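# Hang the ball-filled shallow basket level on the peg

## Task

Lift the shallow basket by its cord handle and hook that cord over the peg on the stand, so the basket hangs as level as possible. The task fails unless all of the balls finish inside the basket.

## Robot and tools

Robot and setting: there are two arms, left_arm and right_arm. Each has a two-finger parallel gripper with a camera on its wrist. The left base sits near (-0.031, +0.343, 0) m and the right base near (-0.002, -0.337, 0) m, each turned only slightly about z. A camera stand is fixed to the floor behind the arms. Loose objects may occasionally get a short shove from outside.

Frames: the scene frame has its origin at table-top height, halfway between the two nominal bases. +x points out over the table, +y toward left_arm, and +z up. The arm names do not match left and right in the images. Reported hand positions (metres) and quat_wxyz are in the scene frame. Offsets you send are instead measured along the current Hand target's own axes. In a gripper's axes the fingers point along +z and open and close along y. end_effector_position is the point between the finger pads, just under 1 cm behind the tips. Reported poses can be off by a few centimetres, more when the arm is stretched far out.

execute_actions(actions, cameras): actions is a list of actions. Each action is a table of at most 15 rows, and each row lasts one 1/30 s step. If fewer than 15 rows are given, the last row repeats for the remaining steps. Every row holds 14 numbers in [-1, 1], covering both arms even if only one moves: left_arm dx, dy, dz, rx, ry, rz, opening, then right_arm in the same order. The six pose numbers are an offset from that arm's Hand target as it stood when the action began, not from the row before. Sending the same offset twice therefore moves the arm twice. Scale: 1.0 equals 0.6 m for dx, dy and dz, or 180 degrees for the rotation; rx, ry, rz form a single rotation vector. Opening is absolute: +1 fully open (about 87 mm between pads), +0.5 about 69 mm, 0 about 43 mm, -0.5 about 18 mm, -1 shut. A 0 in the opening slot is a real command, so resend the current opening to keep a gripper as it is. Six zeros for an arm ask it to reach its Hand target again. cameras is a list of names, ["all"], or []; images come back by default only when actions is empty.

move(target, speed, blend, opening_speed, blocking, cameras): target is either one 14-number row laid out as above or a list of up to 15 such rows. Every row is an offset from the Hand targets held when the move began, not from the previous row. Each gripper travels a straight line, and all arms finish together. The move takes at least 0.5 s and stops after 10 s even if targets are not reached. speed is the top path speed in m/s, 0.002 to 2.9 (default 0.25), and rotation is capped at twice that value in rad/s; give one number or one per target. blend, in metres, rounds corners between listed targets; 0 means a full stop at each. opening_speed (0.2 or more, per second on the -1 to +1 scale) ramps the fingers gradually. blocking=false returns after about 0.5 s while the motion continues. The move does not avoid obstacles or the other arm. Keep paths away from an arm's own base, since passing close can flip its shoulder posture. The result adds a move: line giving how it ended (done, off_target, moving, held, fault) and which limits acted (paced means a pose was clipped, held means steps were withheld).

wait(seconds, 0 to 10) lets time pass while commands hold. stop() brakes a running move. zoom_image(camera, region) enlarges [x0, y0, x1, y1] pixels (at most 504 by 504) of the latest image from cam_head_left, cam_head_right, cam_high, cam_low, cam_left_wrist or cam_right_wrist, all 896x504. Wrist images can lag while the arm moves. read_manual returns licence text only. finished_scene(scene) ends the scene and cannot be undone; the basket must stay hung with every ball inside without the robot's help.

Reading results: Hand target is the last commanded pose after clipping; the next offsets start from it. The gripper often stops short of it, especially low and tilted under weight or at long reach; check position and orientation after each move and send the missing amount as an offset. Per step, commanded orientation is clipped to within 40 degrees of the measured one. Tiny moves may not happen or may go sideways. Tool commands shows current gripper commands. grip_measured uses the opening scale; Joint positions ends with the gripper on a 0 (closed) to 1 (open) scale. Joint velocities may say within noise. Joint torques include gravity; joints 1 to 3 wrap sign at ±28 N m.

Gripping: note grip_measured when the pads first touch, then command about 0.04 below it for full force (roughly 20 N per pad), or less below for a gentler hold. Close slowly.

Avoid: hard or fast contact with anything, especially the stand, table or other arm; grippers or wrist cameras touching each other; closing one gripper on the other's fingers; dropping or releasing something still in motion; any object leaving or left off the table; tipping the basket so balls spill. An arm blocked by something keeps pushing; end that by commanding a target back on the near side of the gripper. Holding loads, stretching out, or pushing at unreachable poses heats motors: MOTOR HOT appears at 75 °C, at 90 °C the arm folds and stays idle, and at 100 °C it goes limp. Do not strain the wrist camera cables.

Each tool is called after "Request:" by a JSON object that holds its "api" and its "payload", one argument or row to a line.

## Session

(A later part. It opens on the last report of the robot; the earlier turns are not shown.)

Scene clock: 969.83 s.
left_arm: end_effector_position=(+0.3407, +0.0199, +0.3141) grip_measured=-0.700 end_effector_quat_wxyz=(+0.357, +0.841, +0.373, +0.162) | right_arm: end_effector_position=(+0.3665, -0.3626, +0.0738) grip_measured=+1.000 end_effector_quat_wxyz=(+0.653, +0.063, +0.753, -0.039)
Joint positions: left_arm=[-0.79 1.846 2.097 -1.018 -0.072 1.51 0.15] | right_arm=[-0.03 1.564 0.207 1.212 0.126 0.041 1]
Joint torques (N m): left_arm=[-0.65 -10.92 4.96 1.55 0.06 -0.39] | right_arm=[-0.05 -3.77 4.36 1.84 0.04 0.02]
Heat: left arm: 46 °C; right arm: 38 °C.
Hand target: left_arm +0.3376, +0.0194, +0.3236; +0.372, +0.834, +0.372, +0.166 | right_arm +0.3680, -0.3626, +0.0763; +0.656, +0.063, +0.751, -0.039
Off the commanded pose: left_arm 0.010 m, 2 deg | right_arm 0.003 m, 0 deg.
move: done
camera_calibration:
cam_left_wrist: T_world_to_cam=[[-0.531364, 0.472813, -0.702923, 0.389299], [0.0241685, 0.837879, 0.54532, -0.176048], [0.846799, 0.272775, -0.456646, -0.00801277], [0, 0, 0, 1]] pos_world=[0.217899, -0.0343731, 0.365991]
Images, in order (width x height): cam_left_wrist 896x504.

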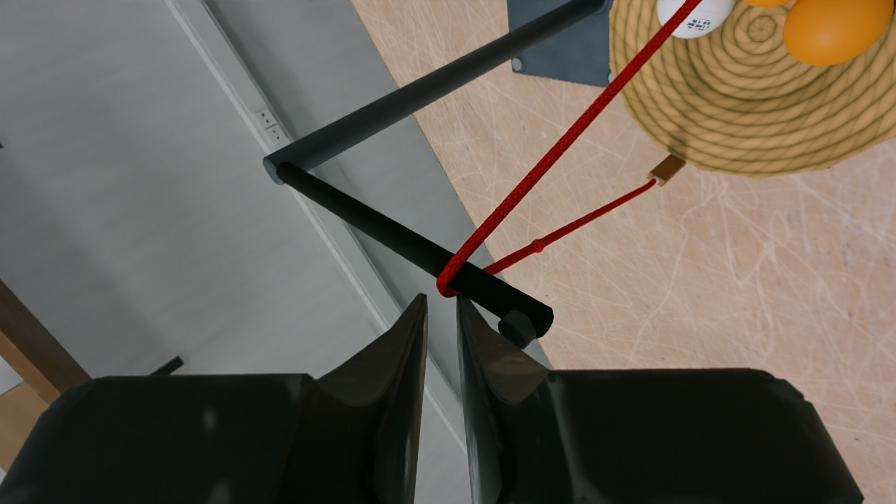

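Request:
{"api": "move", "payload": {
  "target": [
    [0, 0, -0.15, 0, 0, 0, -0.7, 0, 0, 0, 0, 0, 0, 1.0],
    [0.0070, -0.2217, -0.0142, -0.1698, -0.0679, -0.5227, -0.3, 0, 0, 0, 0, 0, 0, 1.0]
  ],
  "speed": [0.1, 0.16],
  "blend": [0.02, 0],
  "cameras": ["cam_left_wrist", "cam_low", "cam_head_left"]
}}

Request:
{"api": "zoom_image", "payload": {
  "camera": "cam_low",
  "region": [420, 170, 500, 250]
}}

Scene clock: 1134.47 s.
left_arm: end_effector_position=(+0.2716, +0.0861, +0.2222) grip_measured=-0.300 end_effector_quat_wxyz=(+0.578, +0.207, +0.776, -0.145) | right_arm: end_effector_position=(+0.3665, -0.3626, +0.0738) grip_measured=+1.000 end_effector_quat_wxyz=(+0.653, +0.063, +0.753, -0.039)
Joint positions: left_arm=[-0.797 1.201 0.865 0.027 -0.313 -0.082 0.35] | right_arm=[-0.03 1.564 0.207 1.212 0.126 0.041 1]
Joint torques (N m): left_arm=[-0.77 -6.19 6.11 1.86 -0.06 -0.36] | right_arm=[-0.06 -3.77 4.36 1.84 0.04 0.01]
Heat: left arm: 45 °C; right arm: 38 °C.
Hand target: left_arm +0.2696, +0.0862, +0.2304; +0.590, +0.198, +0.768, -0.152 | right_arm +0.3680, -0.3626, +0.0763; +0.656, +0.063, +0.751, -0.039
Off the commanded pose: left_arm 0.008 m, 2 deg | right_arm 0.003 m, 0 deg.
move: done
camera_calibration:
cam_left_wrist: T_world_to_cam=[[-0.509502, -0.86047, 0.000324499, 0.209289], [-0.791381, 0.468445, -0.392779, 0.282034], [0.337822, -0.200378, -0.919633, 0.272307], [0, 0, 0, 1]] pos_world=[0.237839, 0.102534, 0.361131]
Images, in order (width x height): cam_head_left 896x504, cam_low 896x504, cam_left_wrist 896x504.

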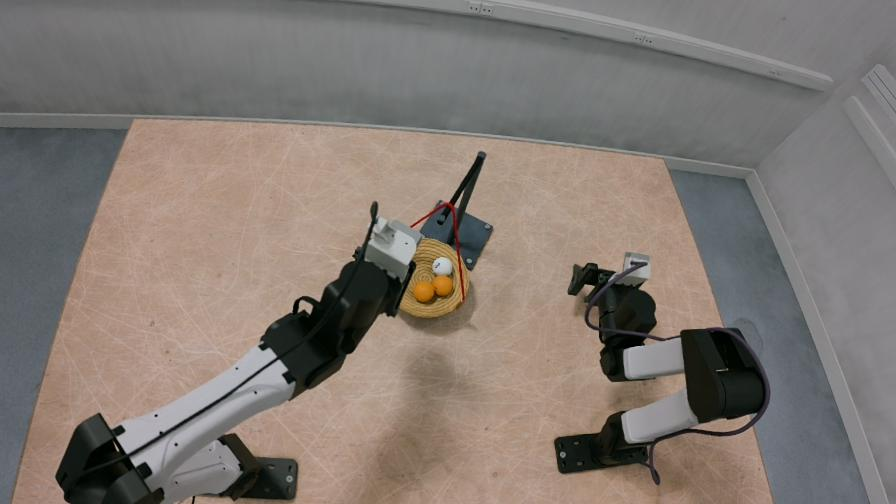

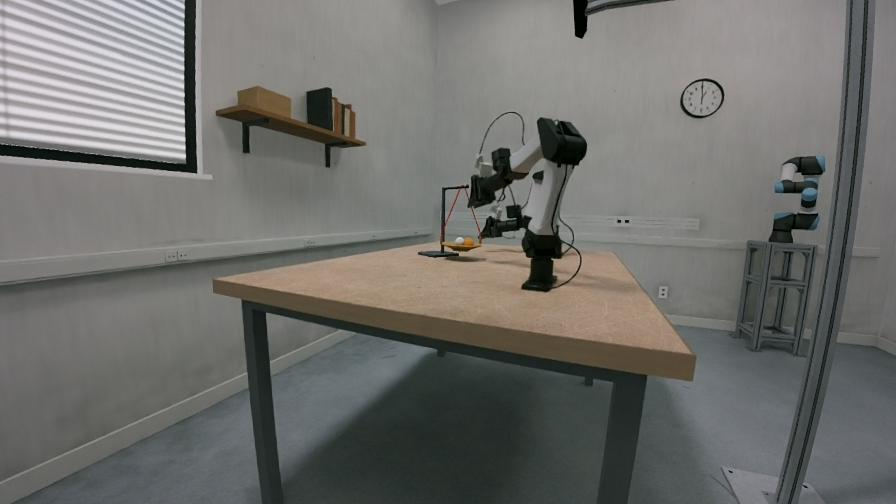

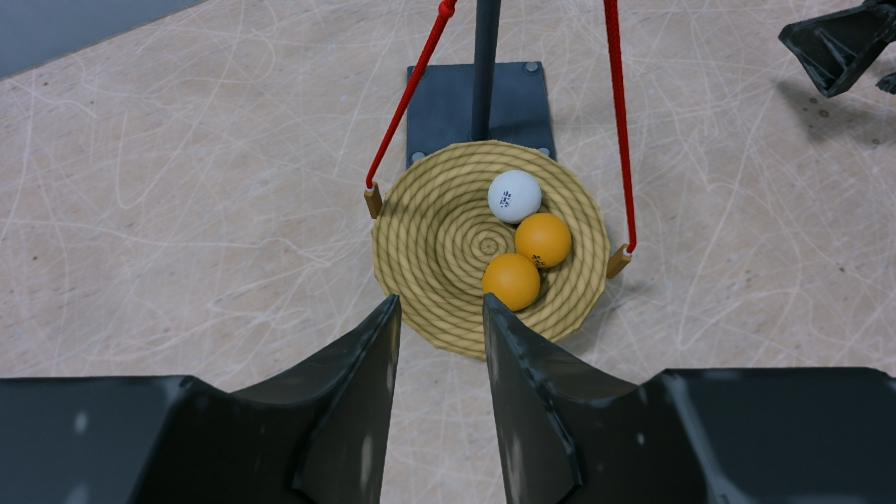

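Scaled by 6.300 from the camera's 896x504 image, which has a finer 1280x720 frame.

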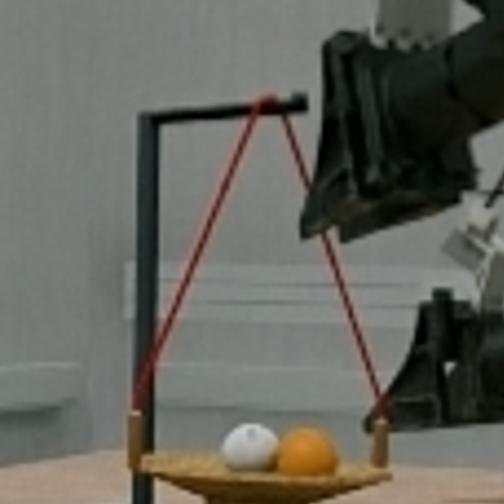

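Request:
{"api": "move", "payload": {
  "target": [-0.0232, 0.0045, 0.0997, 0, -0.1, 0, -0.3, 0, 0, 0, 0, 0, 0, 1.0],
  "speed": 0.1,
  "cameras": ["cam_left_wrist", "cam_low", "cam_high"]
}}

Request:
{"api": "zoom_image", "payload": {
  "camera": "cam_low",
  "region": [420, 170, 500, 250]
}}

Scene clock: 1207.00 s.
left_arm: end_effector_position=(+0.3231, +0.0579, +0.2312) grip_measured=-0.300 end_effector_quat_wxyz=(+0.701, +0.169, +0.669, -0.183) | right_arm: end_effector_position=(+0.3665, -0.3626, +0.0738) grip_measured=+1.000 end_effector_quat_wxyz=(+0.653, +0.063, +0.753, -0.039)
Joint positions: left_arm=[-0.753 1.43 0.719 0.763 -0.287 0.006 0.35] | right_arm=[-0.03 1.564 0.207 1.212 0.126 0.041 1]
Joint torques (N m): left_arm=[0.43 -4.93 5.6 1.84 0.19 -0.19] | right_arm=[-0.08 -3.78 4.38 1.84 0.05 0.02]
Heat: left arm: 43 °C; right arm: 38 °C.
Hand target: left_arm +0.3246, +0.0589, +0.2284; +0.703, +0.172, +0.666, -0.182 | right_arm +0.3680, -0.3626, +0.0763; +0.656, +0.063, +0.751, -0.039
Off the commanded pose: left_arm 0.003 m, 1 deg | right_arm 0.003 m, 0 deg.
move: done
camera_calibration:
cam_left_wrist: T_world_to_cam=[[-0.505546, -0.862666, 0.0151913, 0.206651], [-0.638182, 0.362027, -0.679456, 0.362446], [0.580644, -0.353191, -0.733559, 0.14487], [0, 0, 0, 1]] pos_world=[0.25166, 0.0982221, 0.349397]
Images, in order (width x height): cam_high 896x504, cam_low 896x504, cam_left_wrist 896x504.

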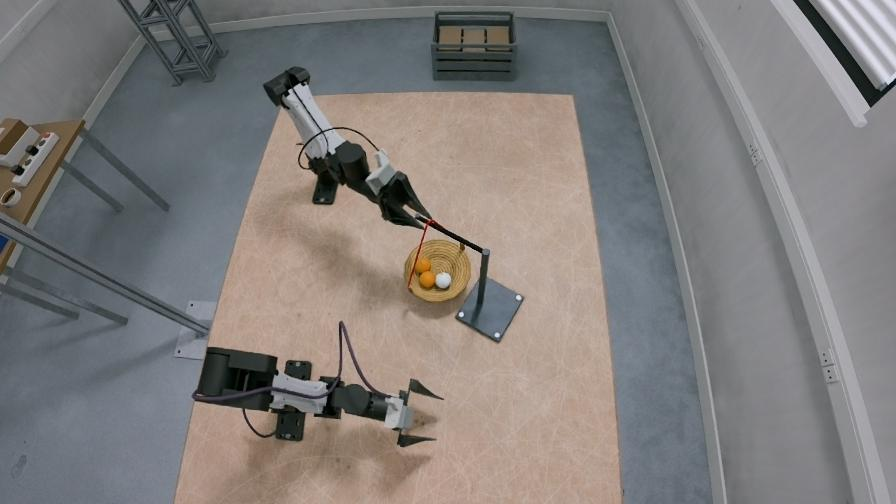

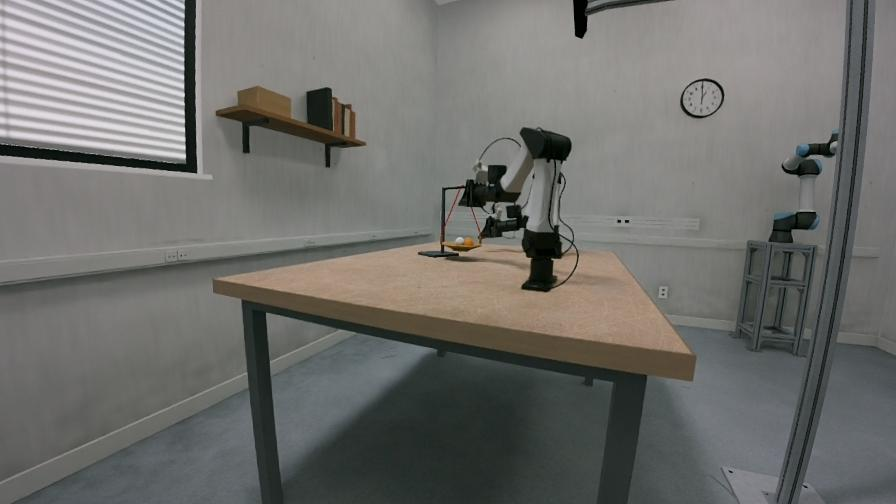

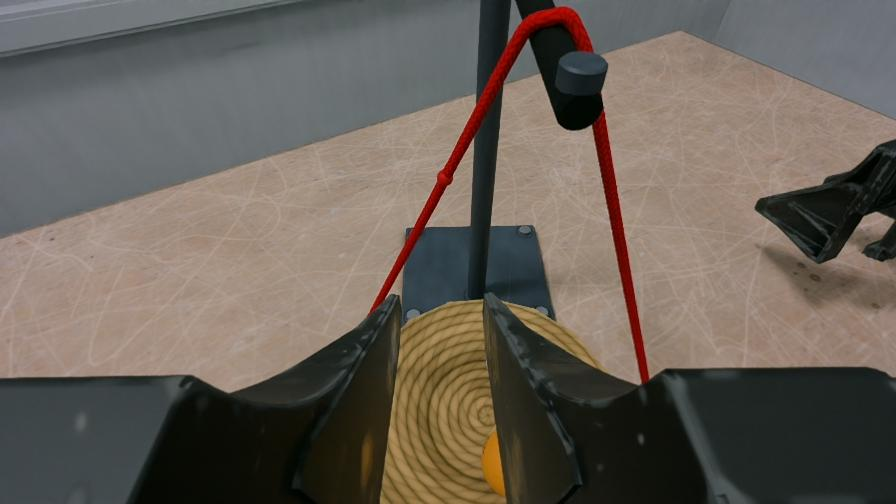

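Scaled by 6.300 from the camera's 896x504 image, which has a finer 1280x720 frame.

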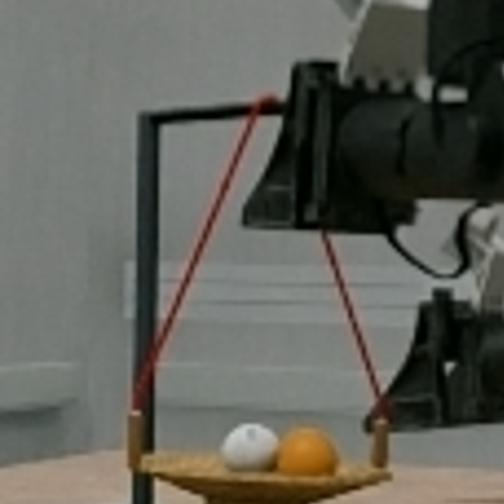

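Request:
{"api": "move", "payload": {
  "target": [0, 0.0155, 0.0695, 0, 0, 0, -0.3, 0, 0, 0, 0, 0, 0, 1.0],
  "speed": 0.06,
  "cameras": ["cam_left_wrist", "cam_low"]
}}

Request:
{"api": "zoom_image", "payload": {
  "camera": "cam_low",
  "region": [420, 170, 500, 250]
}}

Scene clock: 1241.87 s.
left_arm: end_effector_position=(+0.3583, +0.0512, +0.2135) grip_measured=-0.300 end_effector_quat_wxyz=(+0.689, +0.176, +0.681, -0.175) | right_arm: end_effector_position=(+0.3665, -0.3626, +0.0738) grip_measured=+1.000 end_effector_quat_wxyz=(+0.653, +0.063, +0.753, -0.039)
Joint positions: left_arm=[-0.688 1.572 0.813 0.769 -0.224 0.006 0.35] | right_arm=[-0.03 1.564 0.207 1.212 0.126 0.041 1]
Joint torques (N m): left_arm=[0.38 -6.15 9.4 1.81 0.19 -0.19] | right_arm=[-0.08 -3.78 4.38 1.84 0.05 0.01]
Heat: left arm: 44 °C; right arm: 38 °C.
Hand target: left_arm +0.3655, +0.0469, +0.2305; +0.703, +0.172, +0.666, -0.182 | right_arm +0.3680, -0.3626, +0.0763; +0.656, +0.063, +0.751, -0.039
Off the commanded pose: left_arm 0.019 m, 2 deg | right_arm 0.003 m, 0 deg.
move: off_target (left_arm)
camera_calibration:
cam_left_wrist: T_world_to_cam=[[-0.504373, -0.863476, 0.00415773, 0.220939], [-0.657211, 0.380758, -0.65046, 0.375099], [0.560073, -0.330807, -0.759529, 0.120929], [0, 0, 0, 1]] pos_world=[0.290225, 0.0879575, 0.334918]
Images, in order (width x height): cam_low 896x504, cam_left_wrist 896x504.

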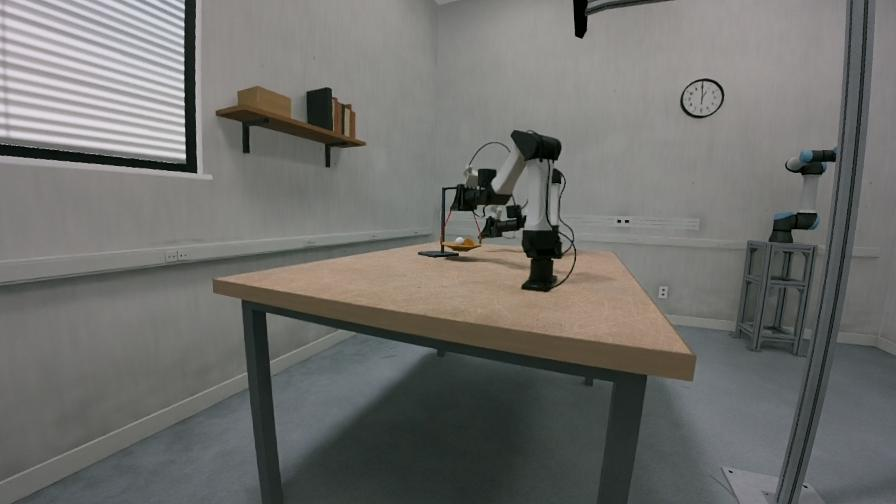

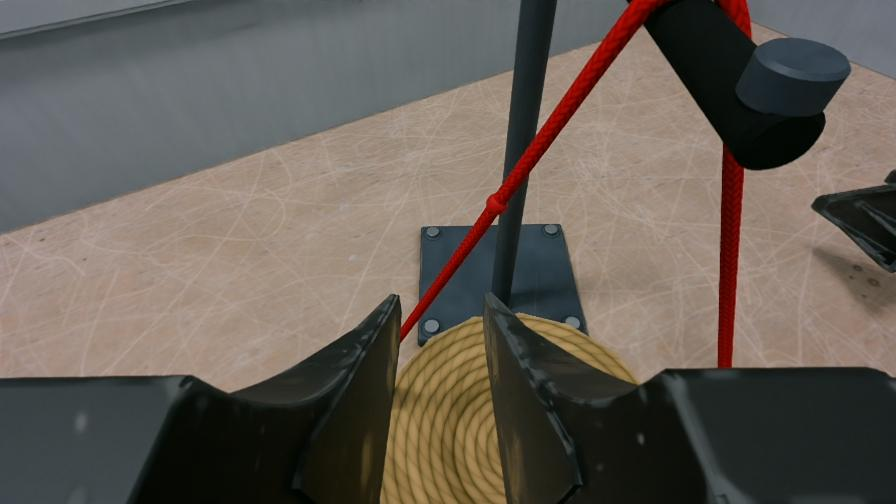

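Scaled by 6.300 from the camera's 896x504 image, which has a finer 1280x720 frame.

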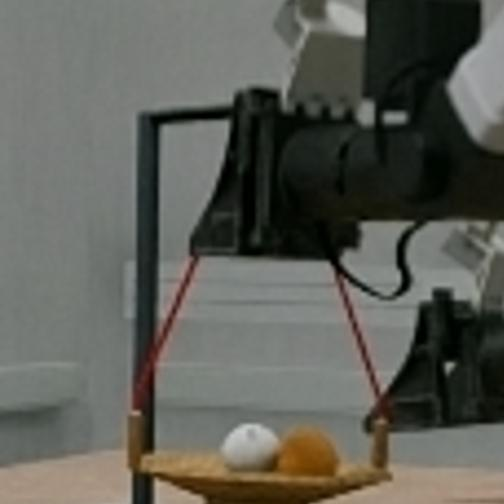

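Request:
{"api": "move", "payload": {
  "target": [-0.005, 0.0060, 0.0155, 0, 0, 0, -0.3, 0, 0, 0, 0, 0, 0, 1.0],
  "speed": 0.04,
  "cameras": ["cam_left_wrist"]
}}

Scene clock: 1257.50 s.
left_arm: end_effector_position=(+0.3686, +0.0493, +0.2211) grip_measured=-0.300 end_effector_quat_wxyz=(+0.694, +0.173, +0.676, -0.177) | right_arm: end_effector_position=(+0.3665, -0.3626, +0.0738) grip_measured=+1.000 end_effector_quat_wxyz=(+0.653, +0.063, +0.753, -0.039)
Joint positions: left_arm=[-0.672 1.596 0.854 0.769 -0.207 0.006 0.35] | right_arm=[-0.03 1.564 0.207 1.212 0.126 0.041 1]
Joint torques (N m): left_arm=[0.34 -6.12 9.48 1.62 0.21 -0.18] | right_arm=[-0.09 -3.78 4.34 1.84 0.04 0.01]
Heat: left arm: 44 °C; right arm: 38 °C.
Hand target: left_arm +0.3753, +0.0456, +0.2340; +0.703, +0.172, +0.666, -0.182 | right_arm +0.3680, -0.3626, +0.0763; +0.656, +0.063, +0.751, -0.039
Off the commanded pose: left_arm 0.015 m, 2 deg | right_arm 0.003 m, 0 deg.
move: off_target (left_arm)
camera_calibration:
cam_left_wrist: T_world_to_cam=[[-0.50439, -0.863448, 0.00690668, 0.223808], [-0.649216, 0.373947, -0.662331, 0.387511], [0.569305, -0.338557, -0.74918, 0.114921], [0, 0, 0, 1]] pos_world=[0.29904, 0.0872453, 0.341211]
Images, in order (width x height): cam_left_wrist 896x504.

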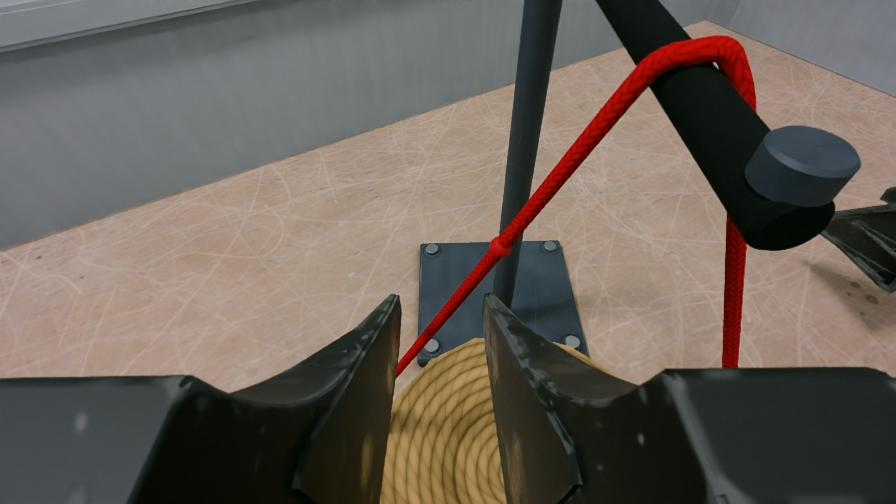

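Request:
{"api": "move", "payload": {
  "target": [0, 0, 0, 0, 0, 0, -1.0, 0, 0, 0, 0, 0, 0, 1.0],
  "speed": 0.03,
  "opening_speed": 0.7,
  "cameras": ["cam_left_wrist", "cam_low"]
}}

Request:
{"api": "zoom_image", "payload": {
  "camera": "cam_low",
  "region": [420, 170, 500, 250]
}}

Scene clock: 1268.93 s.
left_arm: end_effector_position=(+0.3684, +0.0488, +0.2210) grip_measured=-0.936 end_effector_quat_wxyz=(+0.694, +0.174, +0.676, -0.178) | right_arm: end_effector_position=(+0.3665, -0.3626, +0.0738) grip_measured=+1.000 end_effector_quat_wxyz=(+0.653, +0.063, +0.753, -0.039)
Joint positions: left_arm=[-0.672 1.596 0.854 0.768 -0.204 0.006 0.032] | right_arm=[-0.03 1.564 0.207 1.212 0.126 0.041 1]
Joint torques (N m): left_arm=[0.35 -6.17 9.39 1.65 0.17 -0.19] | right_arm=[-0.06 -3.73 4.36 1.84 0.05 0.02]
Heat: left arm: 43 °C; right arm: 38 °C.
Hand target: left_arm +0.3753, +0.0456, +0.2339; +0.703, +0.172, +0.666, -0.181 | right_arm +0.3680, -0.3626, +0.0763; +0.656, +0.063, +0.751, -0.039
Off the commanded pose: left_arm 0.015 m, 2 deg | right_arm 0.003 m, 0 deg.
move: off_target (left_arm)
camera_calibration:
cam_left_wrist: T_world_to_cam=[[-0.507001, -0.861919, 0.00671712, 0.224298], [-0.648192, 0.376122, -0.662103, 0.386884], [0.568152, -0.340041, -0.749383, 0.115377], [0, 0, 0, 1]] pos_world=[0.298943, 0.087044, 0.341112]
Images, in order (width x height): cam_low 896x504, cam_left_wrist 896x504.

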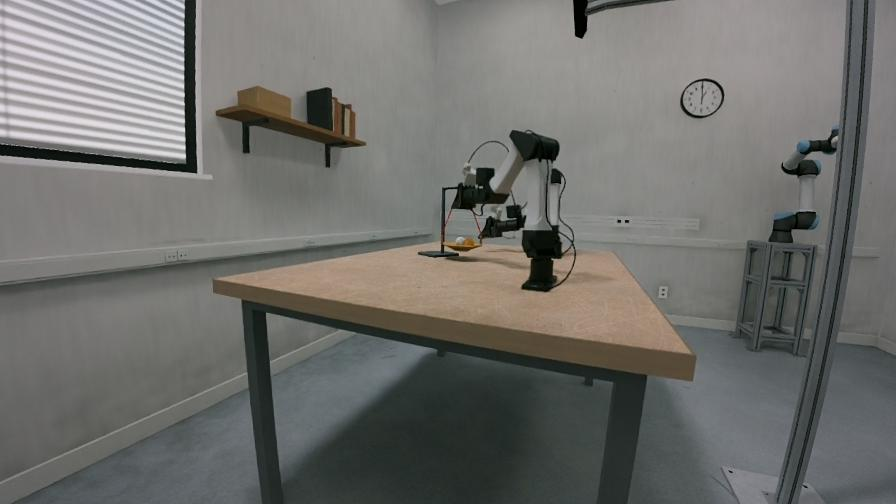

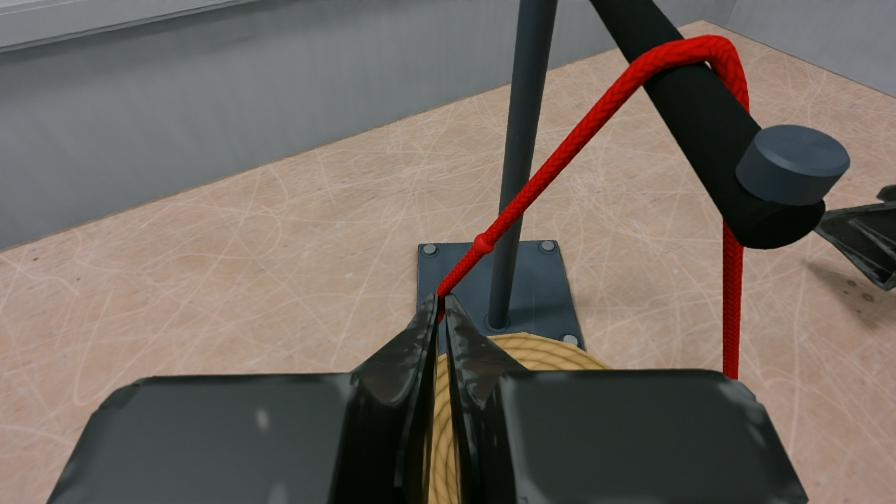

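Scaled by 6.300 from the camera's 896x504 image, which has a finer 1280x720 frame.

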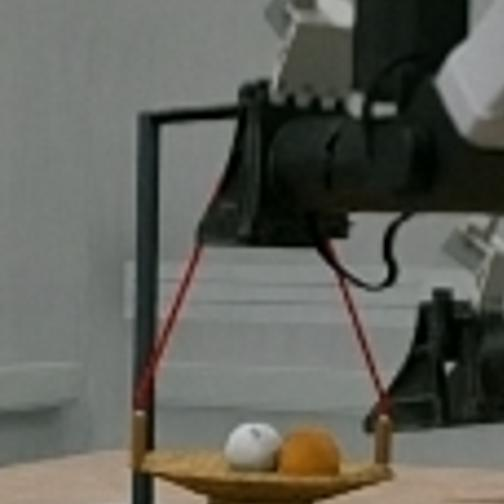

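Request:
{"api": "move", "payload": {
  "target": [0.009, 0, 0, 0, 0, 0, -1.0, 0, 0, 0, 0, 0, 0, 1.0],
  "speed": 0.02,
  "cameras": ["cam_low"]
}}

Request:
{"api": "zoom_image", "payload": {
  "camera": "cam_low",
  "region": [430, 222, 494, 254]
}}

Scene clock: 1276.07 s.
left_arm: end_effector_position=(+0.3693, +0.0473, +0.2200) grip_measured=-0.936 end_effector_quat_wxyz=(+0.695, +0.175, +0.674, -0.180) | right_arm: end_effector_position=(+0.3665, -0.3626, +0.0738) grip_measured=+1.000 end_effector_quat_wxyz=(+0.653, +0.063, +0.753, -0.039)
Joint positions: left_arm=[-0.672 1.606 0.854 0.783 -0.201 0.006 0.032] | right_arm=[-0.03 1.564 0.207 1.212 0.126 0.041 1]
Joint torques (N m): left_arm=[0.38 -6.06 8.5 1.73 0.12 -0.21] | right_arm=[-0.05 -3.77 4.34 1.84 0.04 0.01]
Heat: left arm: 43 °C; right arm: 38 °C.
Hand target: left_arm +0.3755, +0.0455, +0.2286; +0.703, +0.172, +0.666, -0.182 | right_arm +0.3680, -0.3626, +0.0763; +0.656, +0.063, +0.751, -0.039
Off the commanded pose: left_arm 0.011 m, 1 deg | right_arm 0.003 m, 0 deg.
move: off_target (left_arm)
Images, in order (width x height): cam_low 896x504.

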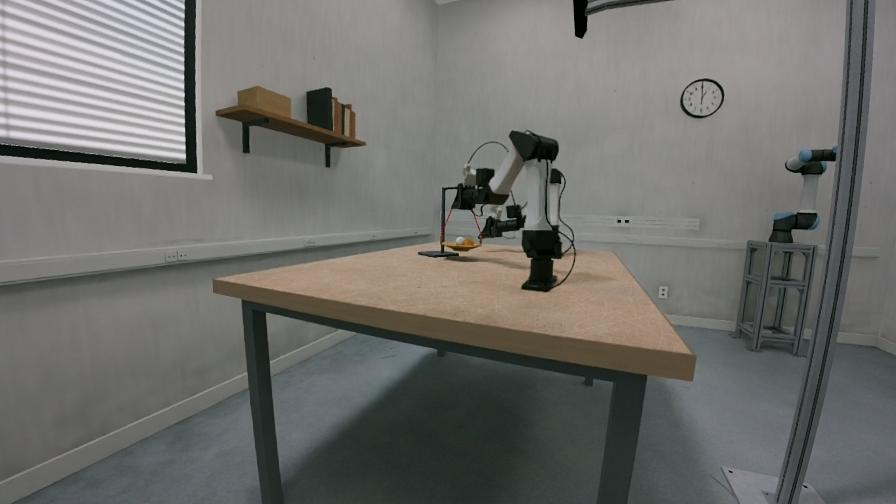

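Scaled by 7.875 from the camera's 896x504 image, which has a finer 1280x720 frame.

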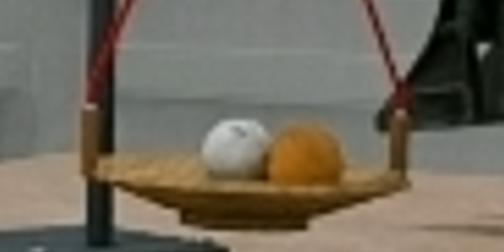

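Request:
{"api": "move", "payload": {
  "target": [0.007, 0, 0, 0, 0, 0, -1.0, 0, 0, 0, 0, 0, 0, 1.0],
  "speed": 0.02,
  "cameras": ["cam_low"]
}}

Request:
{"api": "zoom_image", "payload": {
  "camera": "cam_low",
  "region": [430, 222, 494, 254]
}}

Scene clock: 1284.63 s.
left_arm: end_effector_position=(+0.3706, +0.0462, +0.2200) grip_measured=-0.936 end_effector_quat_wxyz=(+0.698, +0.173, +0.671, -0.182) | right_arm: end_effector_position=(+0.3665, -0.3626, +0.0738) grip_measured=+1.000 end_effector_quat_wxyz=(+0.653, +0.063, +0.753, -0.039)
Joint positions: left_arm=[-0.672 1.616 0.854 0.802 -0.2 0.006 0.032] | right_arm=[-0.03 1.564 0.207 1.212 0.126 0.041 1]
Joint torques (N m): left_arm=[0.44 -6.04 7.75 1.69 0.11 -0.22] | right_arm=[-0.01 -3.78 4.37 1.83 0.05 0.01]
Heat: left arm: 43 °C; right arm: 38 °C.
Hand target: left_arm +0.3757, +0.0454, +0.2244; +0.703, +0.172, +0.666, -0.181 | right_arm +0.3680, -0.3626, +0.0763; +0.656, +0.063, +0.751, -0.039
Off the commanded pose: left_arm 0.007 m, 1 deg | right_arm 0.003 m, 0 deg.
move: done
Images, in order (width x height): cam_low 896x504.

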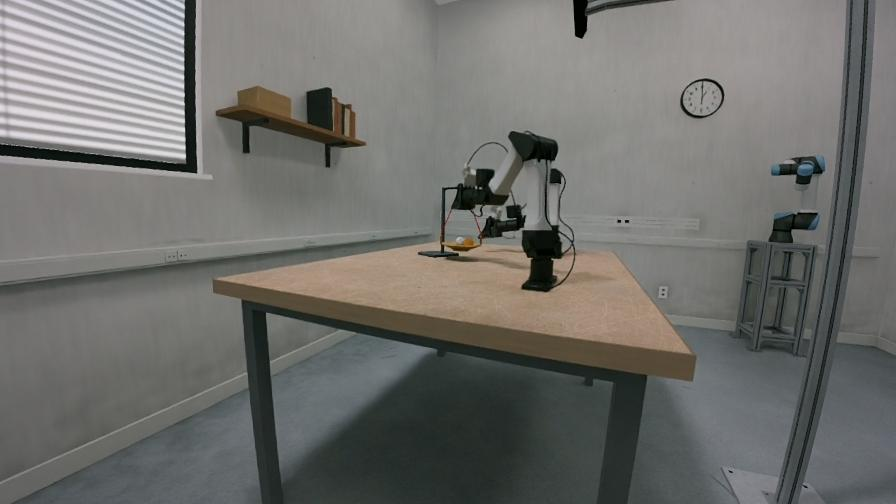

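Scaled by 7.875 from the camera's 896x504 image, which has a finer 1280x720 frame.

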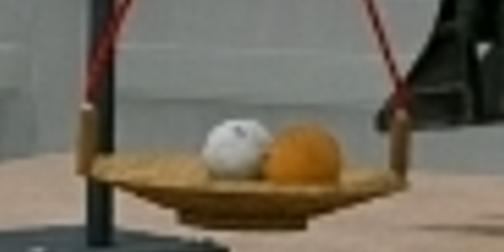

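Request:
{"api": "move", "payload": {
  "target": [0.007, 0, -0.002, 0, 0, 0, -1.0, 0, 0, 0, 0, 0, 0, 1.0],
  "speed": 0.02,
  "cameras": ["cam_low"]
}}

Request:
{"api": "zoom_image", "payload": {
  "camera": "cam_low",
  "region": [430, 222, 494, 254]
}}

Scene clock: 1290.40 s.
left_arm: end_effector_position=(+0.3715, +0.0454, +0.2203) grip_measured=-0.936 end_effector_quat_wxyz=(+0.700, +0.172, +0.668, -0.183) | right_arm: end_effector_position=(+0.3665, -0.3626, +0.0738) grip_measured=+1.000 end_effector_quat_wxyz=(+0.653, +0.063, +0.753, -0.039)
Joint positions: left_arm=[-0.672 1.623 0.854 0.817 -0.2 0.006 0.032] | right_arm=[-0.03 1.564 0.207 1.212 0.126 0.041 1]
Joint torques (N m): left_arm=[0.36 -6.13 6.68 1.71 0.12 -0.22] | right_arm=[-0.08 -3.78 4.36 1.85 0.04 0.02]
Heat: left arm: 43 °C; right arm: 38 °C.
Hand target: left_arm +0.3749, +0.0459, +0.2202; +0.703, +0.172, +0.666, -0.181 | right_arm +0.3680, -0.3626, +0.0763; +0.656, +0.063, +0.751, -0.039
Off the commanded pose: left_arm 0.003 m, 0 deg | right_arm 0.003 m, 0 deg.
move: done
Images, in order (width x height): cam_low 896x504.

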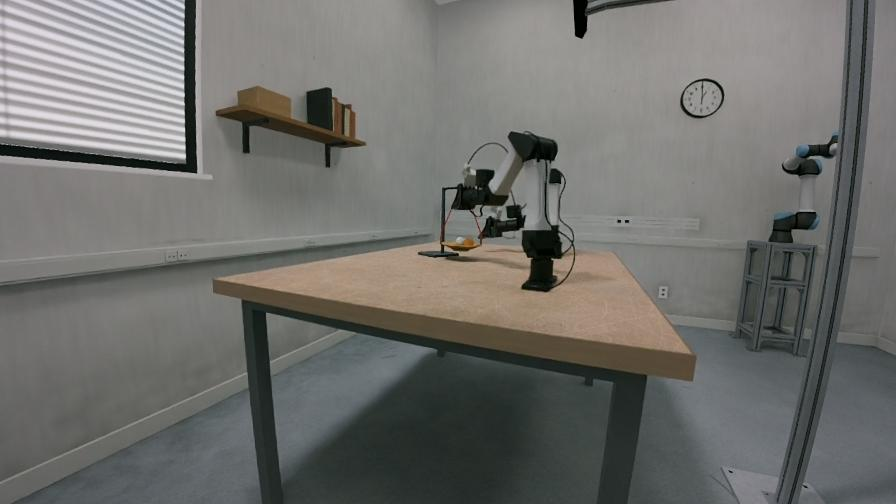

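Scaled by 7.875 from the camera's 896x504 image, which has a finer 1280x720 frame.

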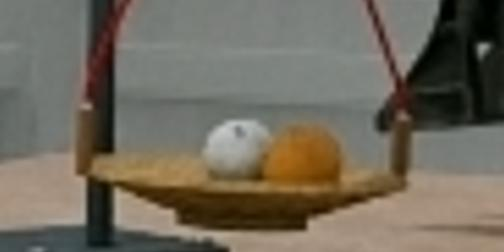

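Request:
{"api": "move", "payload": {
  "target": [0.010, 0, -0.004, 0, 0, 0, -1.0, 0, 0, 0, 0, 0, 0, 1.0],
  "speed": 0.02,
  "cameras": ["cam_low"]
}}

Request:
{"api": "zoom_image", "payload": {
  "camera": "cam_low",
  "region": [430, 222, 494, 254]
}}

Scene clock: 1295.20 s.
left_arm: end_effector_position=(+0.3720, +0.0449, +0.2206) grip_measured=-0.936 end_effector_quat_wxyz=(+0.704, +0.170, +0.664, -0.185) | right_arm: end_effector_position=(+0.3665, -0.3626, +0.0738) grip_measured=+1.000 end_effector_quat_wxyz=(+0.653, +0.063, +0.753, -0.039)
Joint positions: left_arm=[-0.672 1.63 0.85 0.841 -0.2 0.006 0.032] | right_arm=[-0.03 1.564 0.207 1.212 0.126 0.041 1]
Joint torques (N m): left_arm=[0.25 -6.17 5.24 1.77 0.11 -0.25] | right_arm=[-0.05 -3.75 4.3 1.85 0.04 0.01]
Heat: left arm: 43 °C; right arm: 38 °C.
Hand target: left_arm +0.3731, +0.0469, +0.2142; +0.703, +0.172, +0.666, -0.182 | right_arm +0.3680, -0.3626, +0.0763; +0.656, +0.063, +0.751, -0.039
Off the commanded pose: left_arm 0.007 m, 0 deg | right_arm 0.003 m, 0 deg.
move: done
Images, in order (width x height): cam_low 896x504.

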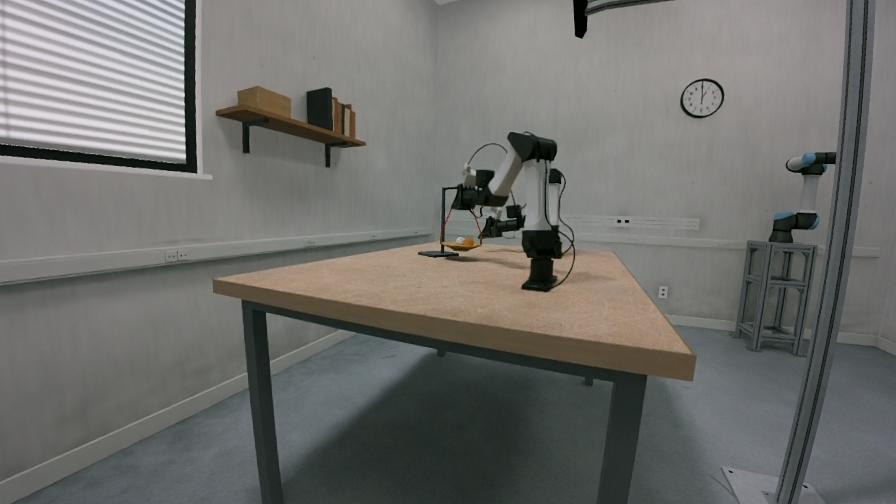

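Scaled by 7.875 from the camera's 896x504 image, which has a finer 1280x720 frame.

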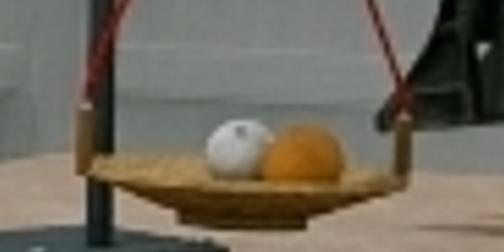

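Request:
{"api": "move", "payload": {
  "target": [0.0085, 0, -0.003, 0, 0, 0, -1.0, 0, 0, 0, 0, 0, 0, 1.0],
  "speed": 0.02,
  "cameras": ["cam_low"]
}}

Request:
{"api": "zoom_image", "payload": {
  "camera": "cam_low",
  "region": [430, 222, 494, 254]
}}

Scene clock: 1299.97 s.
left_arm: end_effector_position=(+0.3710, +0.0458, +0.2197) grip_measured=-0.936 end_effector_quat_wxyz=(+0.708, +0.168, +0.660, -0.187) | right_arm: end_effector_position=(+0.3665, -0.3626, +0.0738) grip_measured=+1.000 end_effector_quat_wxyz=(+0.653, +0.063, +0.753, -0.039)
Joint positions: left_arm=[-0.672 1.634 0.834 0.874 -0.2 0.006 0.032] | right_arm=[-0.03 1.564 0.207 1.212 0.126 0.041 1]
Joint torques (N m): left_arm=[0.18 -6.12 5.01 1.68 0.09 -0.23] | right_arm=[-0.01 -3.71 4.38 1.84 0.04 0.02]
Heat: left arm: 43 °C; right arm: 38 °C.
Hand target: left_arm +0.3717, +0.0476, +0.2089; +0.703, +0.172, +0.666, -0.182 | right_arm +0.3680, -0.3626, +0.0763; +0.656, +0.063, +0.751, -0.039
Off the commanded pose: left_arm 0.011 m, 1 deg | right_arm 0.003 m, 0 deg.
move: off_target (left_arm)
Images, in order (width x height): cam_low 896x504.

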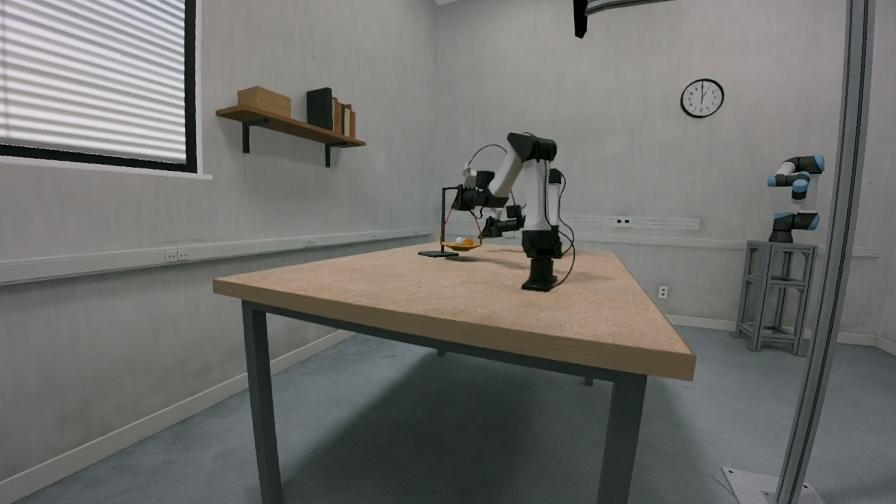

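Scaled by 7.875 from the camera's 896x504 image, which has a finer 1280x720 frame.

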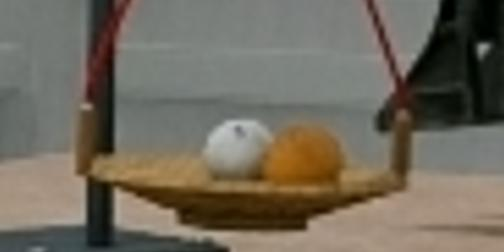

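Request:
{"api": "move", "payload": {
  "target": [0.0085, 0, 0, 0, 0, 0, -1.0, 0, 0, 0, 0, 0, 0, 1.0],
  "speed": 0.02,
  "cameras": ["cam_low"]
}}

Request:
{"api": "zoom_image", "payload": {
  "camera": "cam_low",
  "region": [430, 222, 494, 254]
}}

Scene clock: 1304.50 s.
left_arm: end_effector_position=(+0.3715, +0.0452, +0.2188) grip_measured=-0.936 end_effector_quat_wxyz=(+0.712, +0.166, +0.655, -0.189) | right_arm: end_effector_position=(+0.3665, -0.3626, +0.0738) grip_measured=+1.000 end_effector_quat_wxyz=(+0.653, +0.063, +0.753, -0.039)
Joint positions: left_arm=[-0.672 1.645 0.826 0.906 -0.199 0.006 0.032] | right_arm=[-0.03 1.564 0.207 1.212 0.126 0.041 1]
Joint torques (N m): left_arm=[0.02 -6 4.82 1.61 0.09 -0.24] | right_arm=[-0.08 -3.75 4.41 1.84 0.05 0.02]
Heat: left arm: 43 °C; right arm: 38 °C.
Hand target: left_arm +0.3720, +0.0474, +0.2040; +0.703, +0.172, +0.666, -0.182 | right_arm +0.3680, -0.3626, +0.0763; +0.656, +0.063, +0.751, -0.039
Off the commanded pose: left_arm 0.015 m, 2 deg | right_arm 0.003 m, 0 deg.
move: off_target (left_arm)
Images, in order (width x height): cam_low 896x504.

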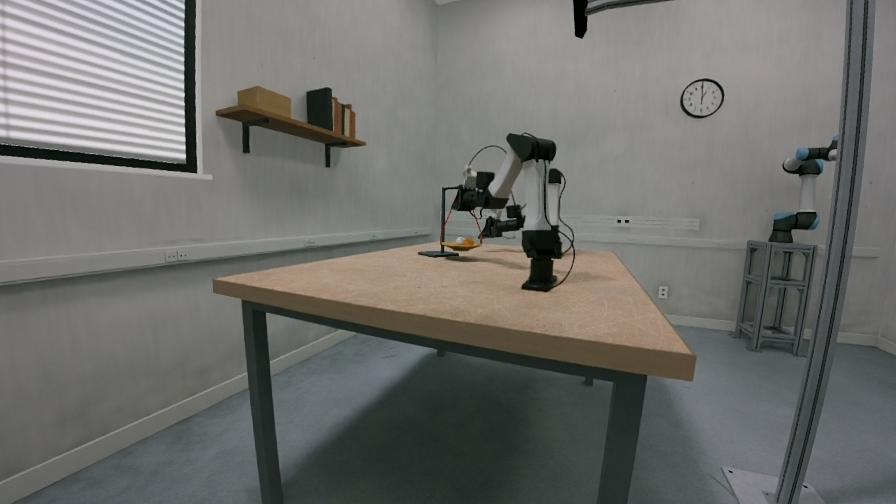

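Scaled by 7.875 from the camera's 896x504 image, which has a finer 1280x720 frame.

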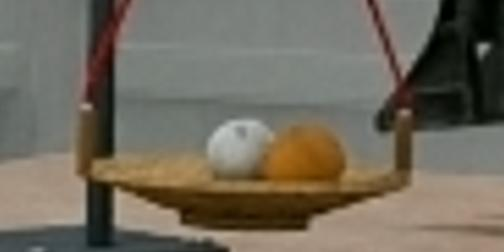

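Request:
{"api": "move", "payload": {
  "target": [0.0085, 0, 0, 0, 0.01, 0, -1.0, 0, 0, 0, 0, 0, 0, 1.0],
  "speed": 0.02,
  "cameras": ["cam_low", "cam_left_wrist"]
}}

Request:
{"api": "zoom_image", "payload": {
  "camera": "cam_low",
  "region": [430, 222, 494, 254]
}}

Scene clock: 1315.63 s.
left_arm: end_effector_position=(+0.3711, +0.0453, +0.2142) grip_measured=-0.936 end_effector_quat_wxyz=(+0.706, +0.170, +0.661, -0.187) | right_arm: end_effector_position=(+0.3665, -0.3626, +0.0738) grip_measured=+1.000 end_effector_quat_wxyz=(+0.653, +0.063, +0.753, -0.039)
Joint positions: left_arm=[-0.672 1.645 0.826 0.888 -0.198 0.006 0.032] | right_arm=[-0.03 1.564 0.207 1.212 0.126 0.041 1]
Joint torques (N m): left_arm=[0.23 -6.16 5.6 1.36 0.05 -0.28] | right_arm=[-0.08 -3.78 4.34 1.84 0.04 0.03]
Heat: left arm: 42 °C; right arm: 38 °C.
Hand target: left_arm +0.3722, +0.0473, +0.1989; +0.692, +0.175, +0.677, -0.179 | right_arm +0.3680, -0.3626, +0.0763; +0.656, +0.063, +0.751, -0.039
Off the commanded pose: left_arm 0.015 m, 3 deg | right_arm 0.003 m, 0 deg.
move: off_target (left_arm)
camera_calibration:
cam_left_wrist: T_world_to_cam=[[-0.511899, -0.858935, 0.0137751, 0.222801], [-0.624359, 0.36099, -0.692721, 0.383895], [0.590029, -0.363204, -0.721074, 0.0944893], [0, 0, 0, 1]] pos_world=[0.297988, 0.0871083, 0.330997]
Images, in order (width x height): cam_low 896x504, cam_left_wrist 896x504.

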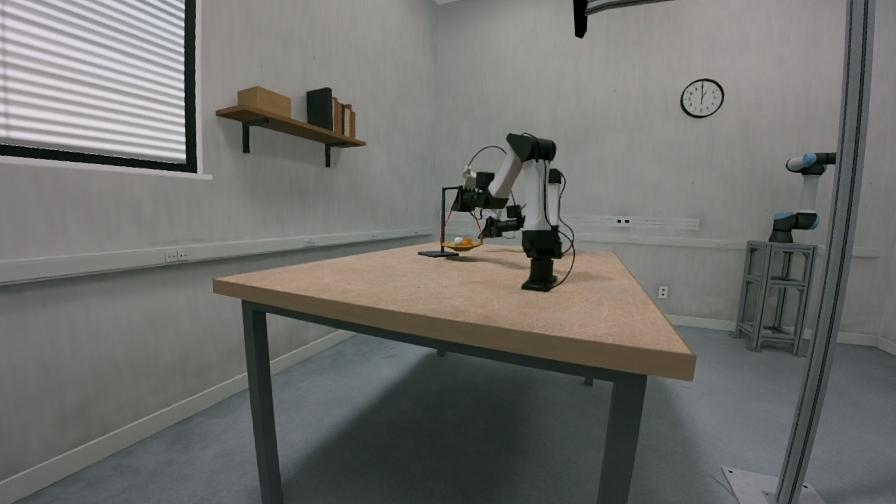

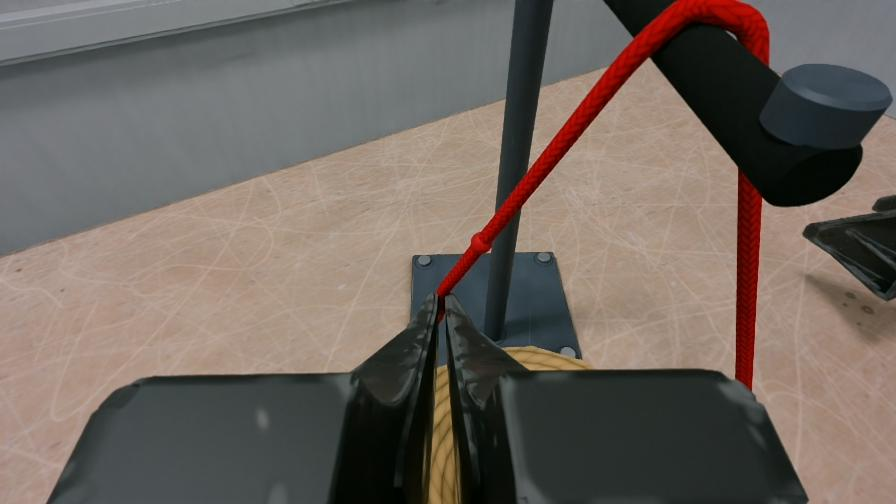

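Scaled by 7.875 from the camera's 896x504 image, which has a finer 1280x720 frame.

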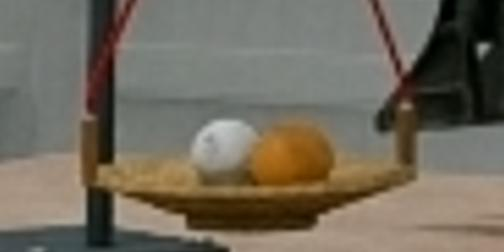

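Request:
{"api": "move", "payload": {
  "target": [-0.005, 0, 0, 0, -0.008, 0, -1.0, 0, 0, 0, 0, 0, 0, 1.0],
  "speed": 0.02,
  "cameras": ["cam_low"]
}}

Request:
{"api": "zoom_image", "payload": {
  "camera": "cam_low",
  "region": [430, 222, 494, 254]
}}

Scene clock: 1335.80 s.
left_arm: end_effector_position=(+0.3716, +0.0449, +0.2145) grip_measured=-0.936 end_effector_quat_wxyz=(+0.708, +0.169, +0.660, -0.187) | right_arm: end_effector_position=(+0.3665, -0.3626, +0.0738) grip_measured=+1.000 end_effector_quat_wxyz=(+0.653, +0.063, +0.753, -0.039)
Joint positions: left_arm=[-0.672 1.649 0.826 0.897 -0.198 0.006 0.032] | right_arm=[-0.03 1.564 0.207 1.212 0.126 0.041 1]
Joint torques (N m): left_arm=[0.16 -6.09 4.86 1.68 0.06 -0.26] | right_arm=[-0.02 -3.77 4.37 1.84 0.04 0.02]
Heat: left arm: 41 °C; right arm: 38 °C.
Hand target: left_arm +0.3722, +0.0474, +0.2018; +0.701, +0.172, +0.668, -0.181 | right_arm +0.3680, -0.3626, +0.0763; +0.656, +0.063, +0.751, -0.039
Off the commanded pose: left_arm 0.013 m, 2 deg | right_arm 0.003 m, 0 deg.
move: off_target (left_arm)
Images, in order (width x height): cam_low 896x504.

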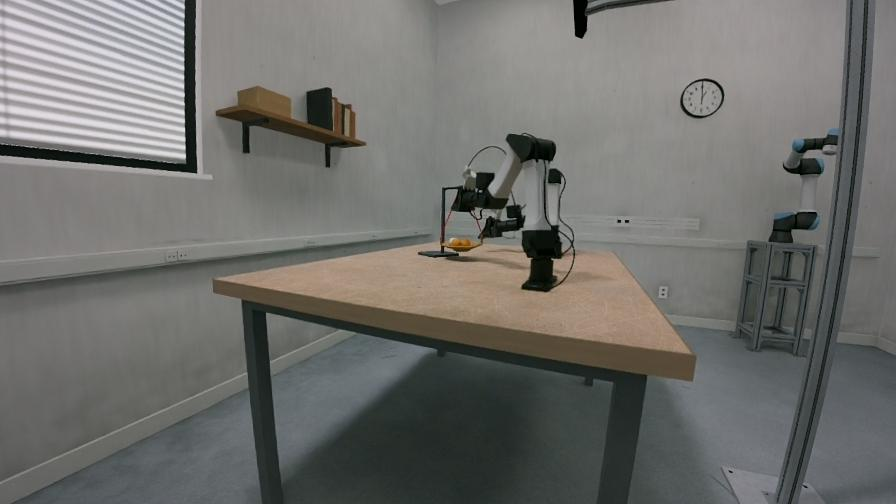

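Scaled by 7.875 from the camera's 896x504 image, which has a finer 1280x720 frame.

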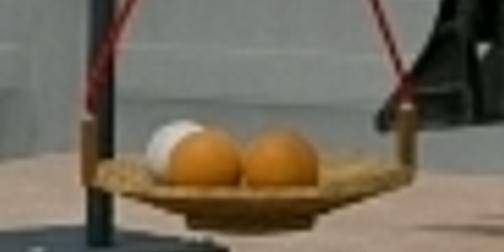

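Request:
{"api": "move", "payload": {
  "target": [-0.010, 0, 0, 0, -0.004, 0, -1.0, 0, 0, 0, 0, 0, 0, 1.0],
  "speed": 0.02,
  "cameras": ["cam_low"]
}}

Request:
{"api": "zoom_image", "payload": {
  "camera": "cam_low",
  "region": [430, 222, 494, 254]
}}

Scene clock: 1341.17 s.
left_arm: end_effector_position=(+0.3716, +0.0449, +0.2145) grip_measured=-0.936 end_effector_quat_wxyz=(+0.708, +0.169, +0.660, -0.187) | right_arm: end_effector_position=(+0.3665, -0.3626, +0.0738) grip_measured=+1.000 end_effector_quat_wxyz=(+0.653, +0.063, +0.753, -0.039)
Joint positions: left_arm=[-0.672 1.649 0.826 0.897 -0.198 0.006 0.032] | right_arm=[-0.03 1.564 0.207 1.212 0.126 0.041 1]
Joint torques (N m): left_arm=[0.13 -6.9 5.18 1.62 0.06 -0.19] | right_arm=[-0.08 -3.74 4.37 1.84 0.05 0.01]
Heat: left arm: 42 °C; right arm: 38 °C.
Hand target: left_arm +0.3719, +0.0475, +0.2077; +0.705, +0.171, +0.664, -0.182 | right_arm +0.3680, -0.3626, +0.0763; +0.656, +0.063, +0.751, -0.039
Off the commanded pose: left_arm 0.007 m, 1 deg | right_arm 0.003 m, 0 deg.
move: done
Images, in order (width x height): cam_low 896x504.

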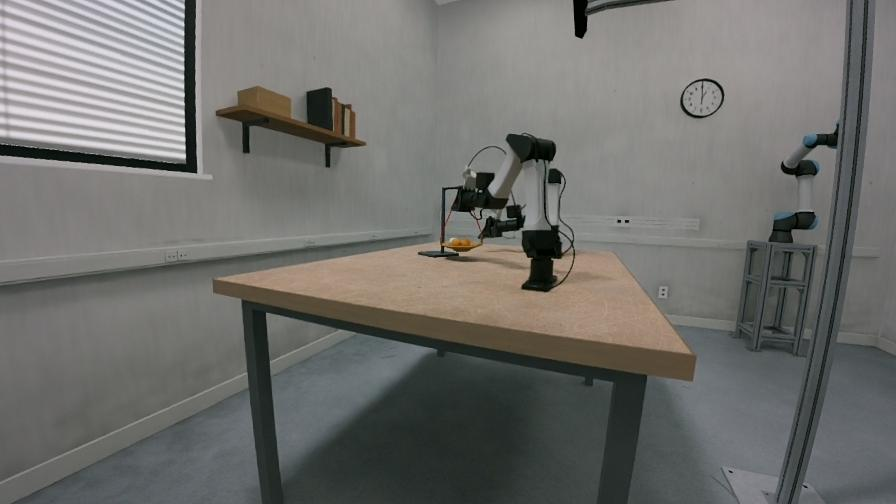

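Scaled by 7.875 from the camera's 896x504 image, which has a finer 1280x720 frame.

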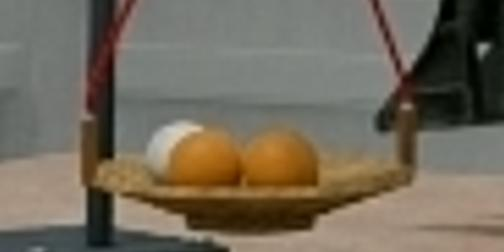

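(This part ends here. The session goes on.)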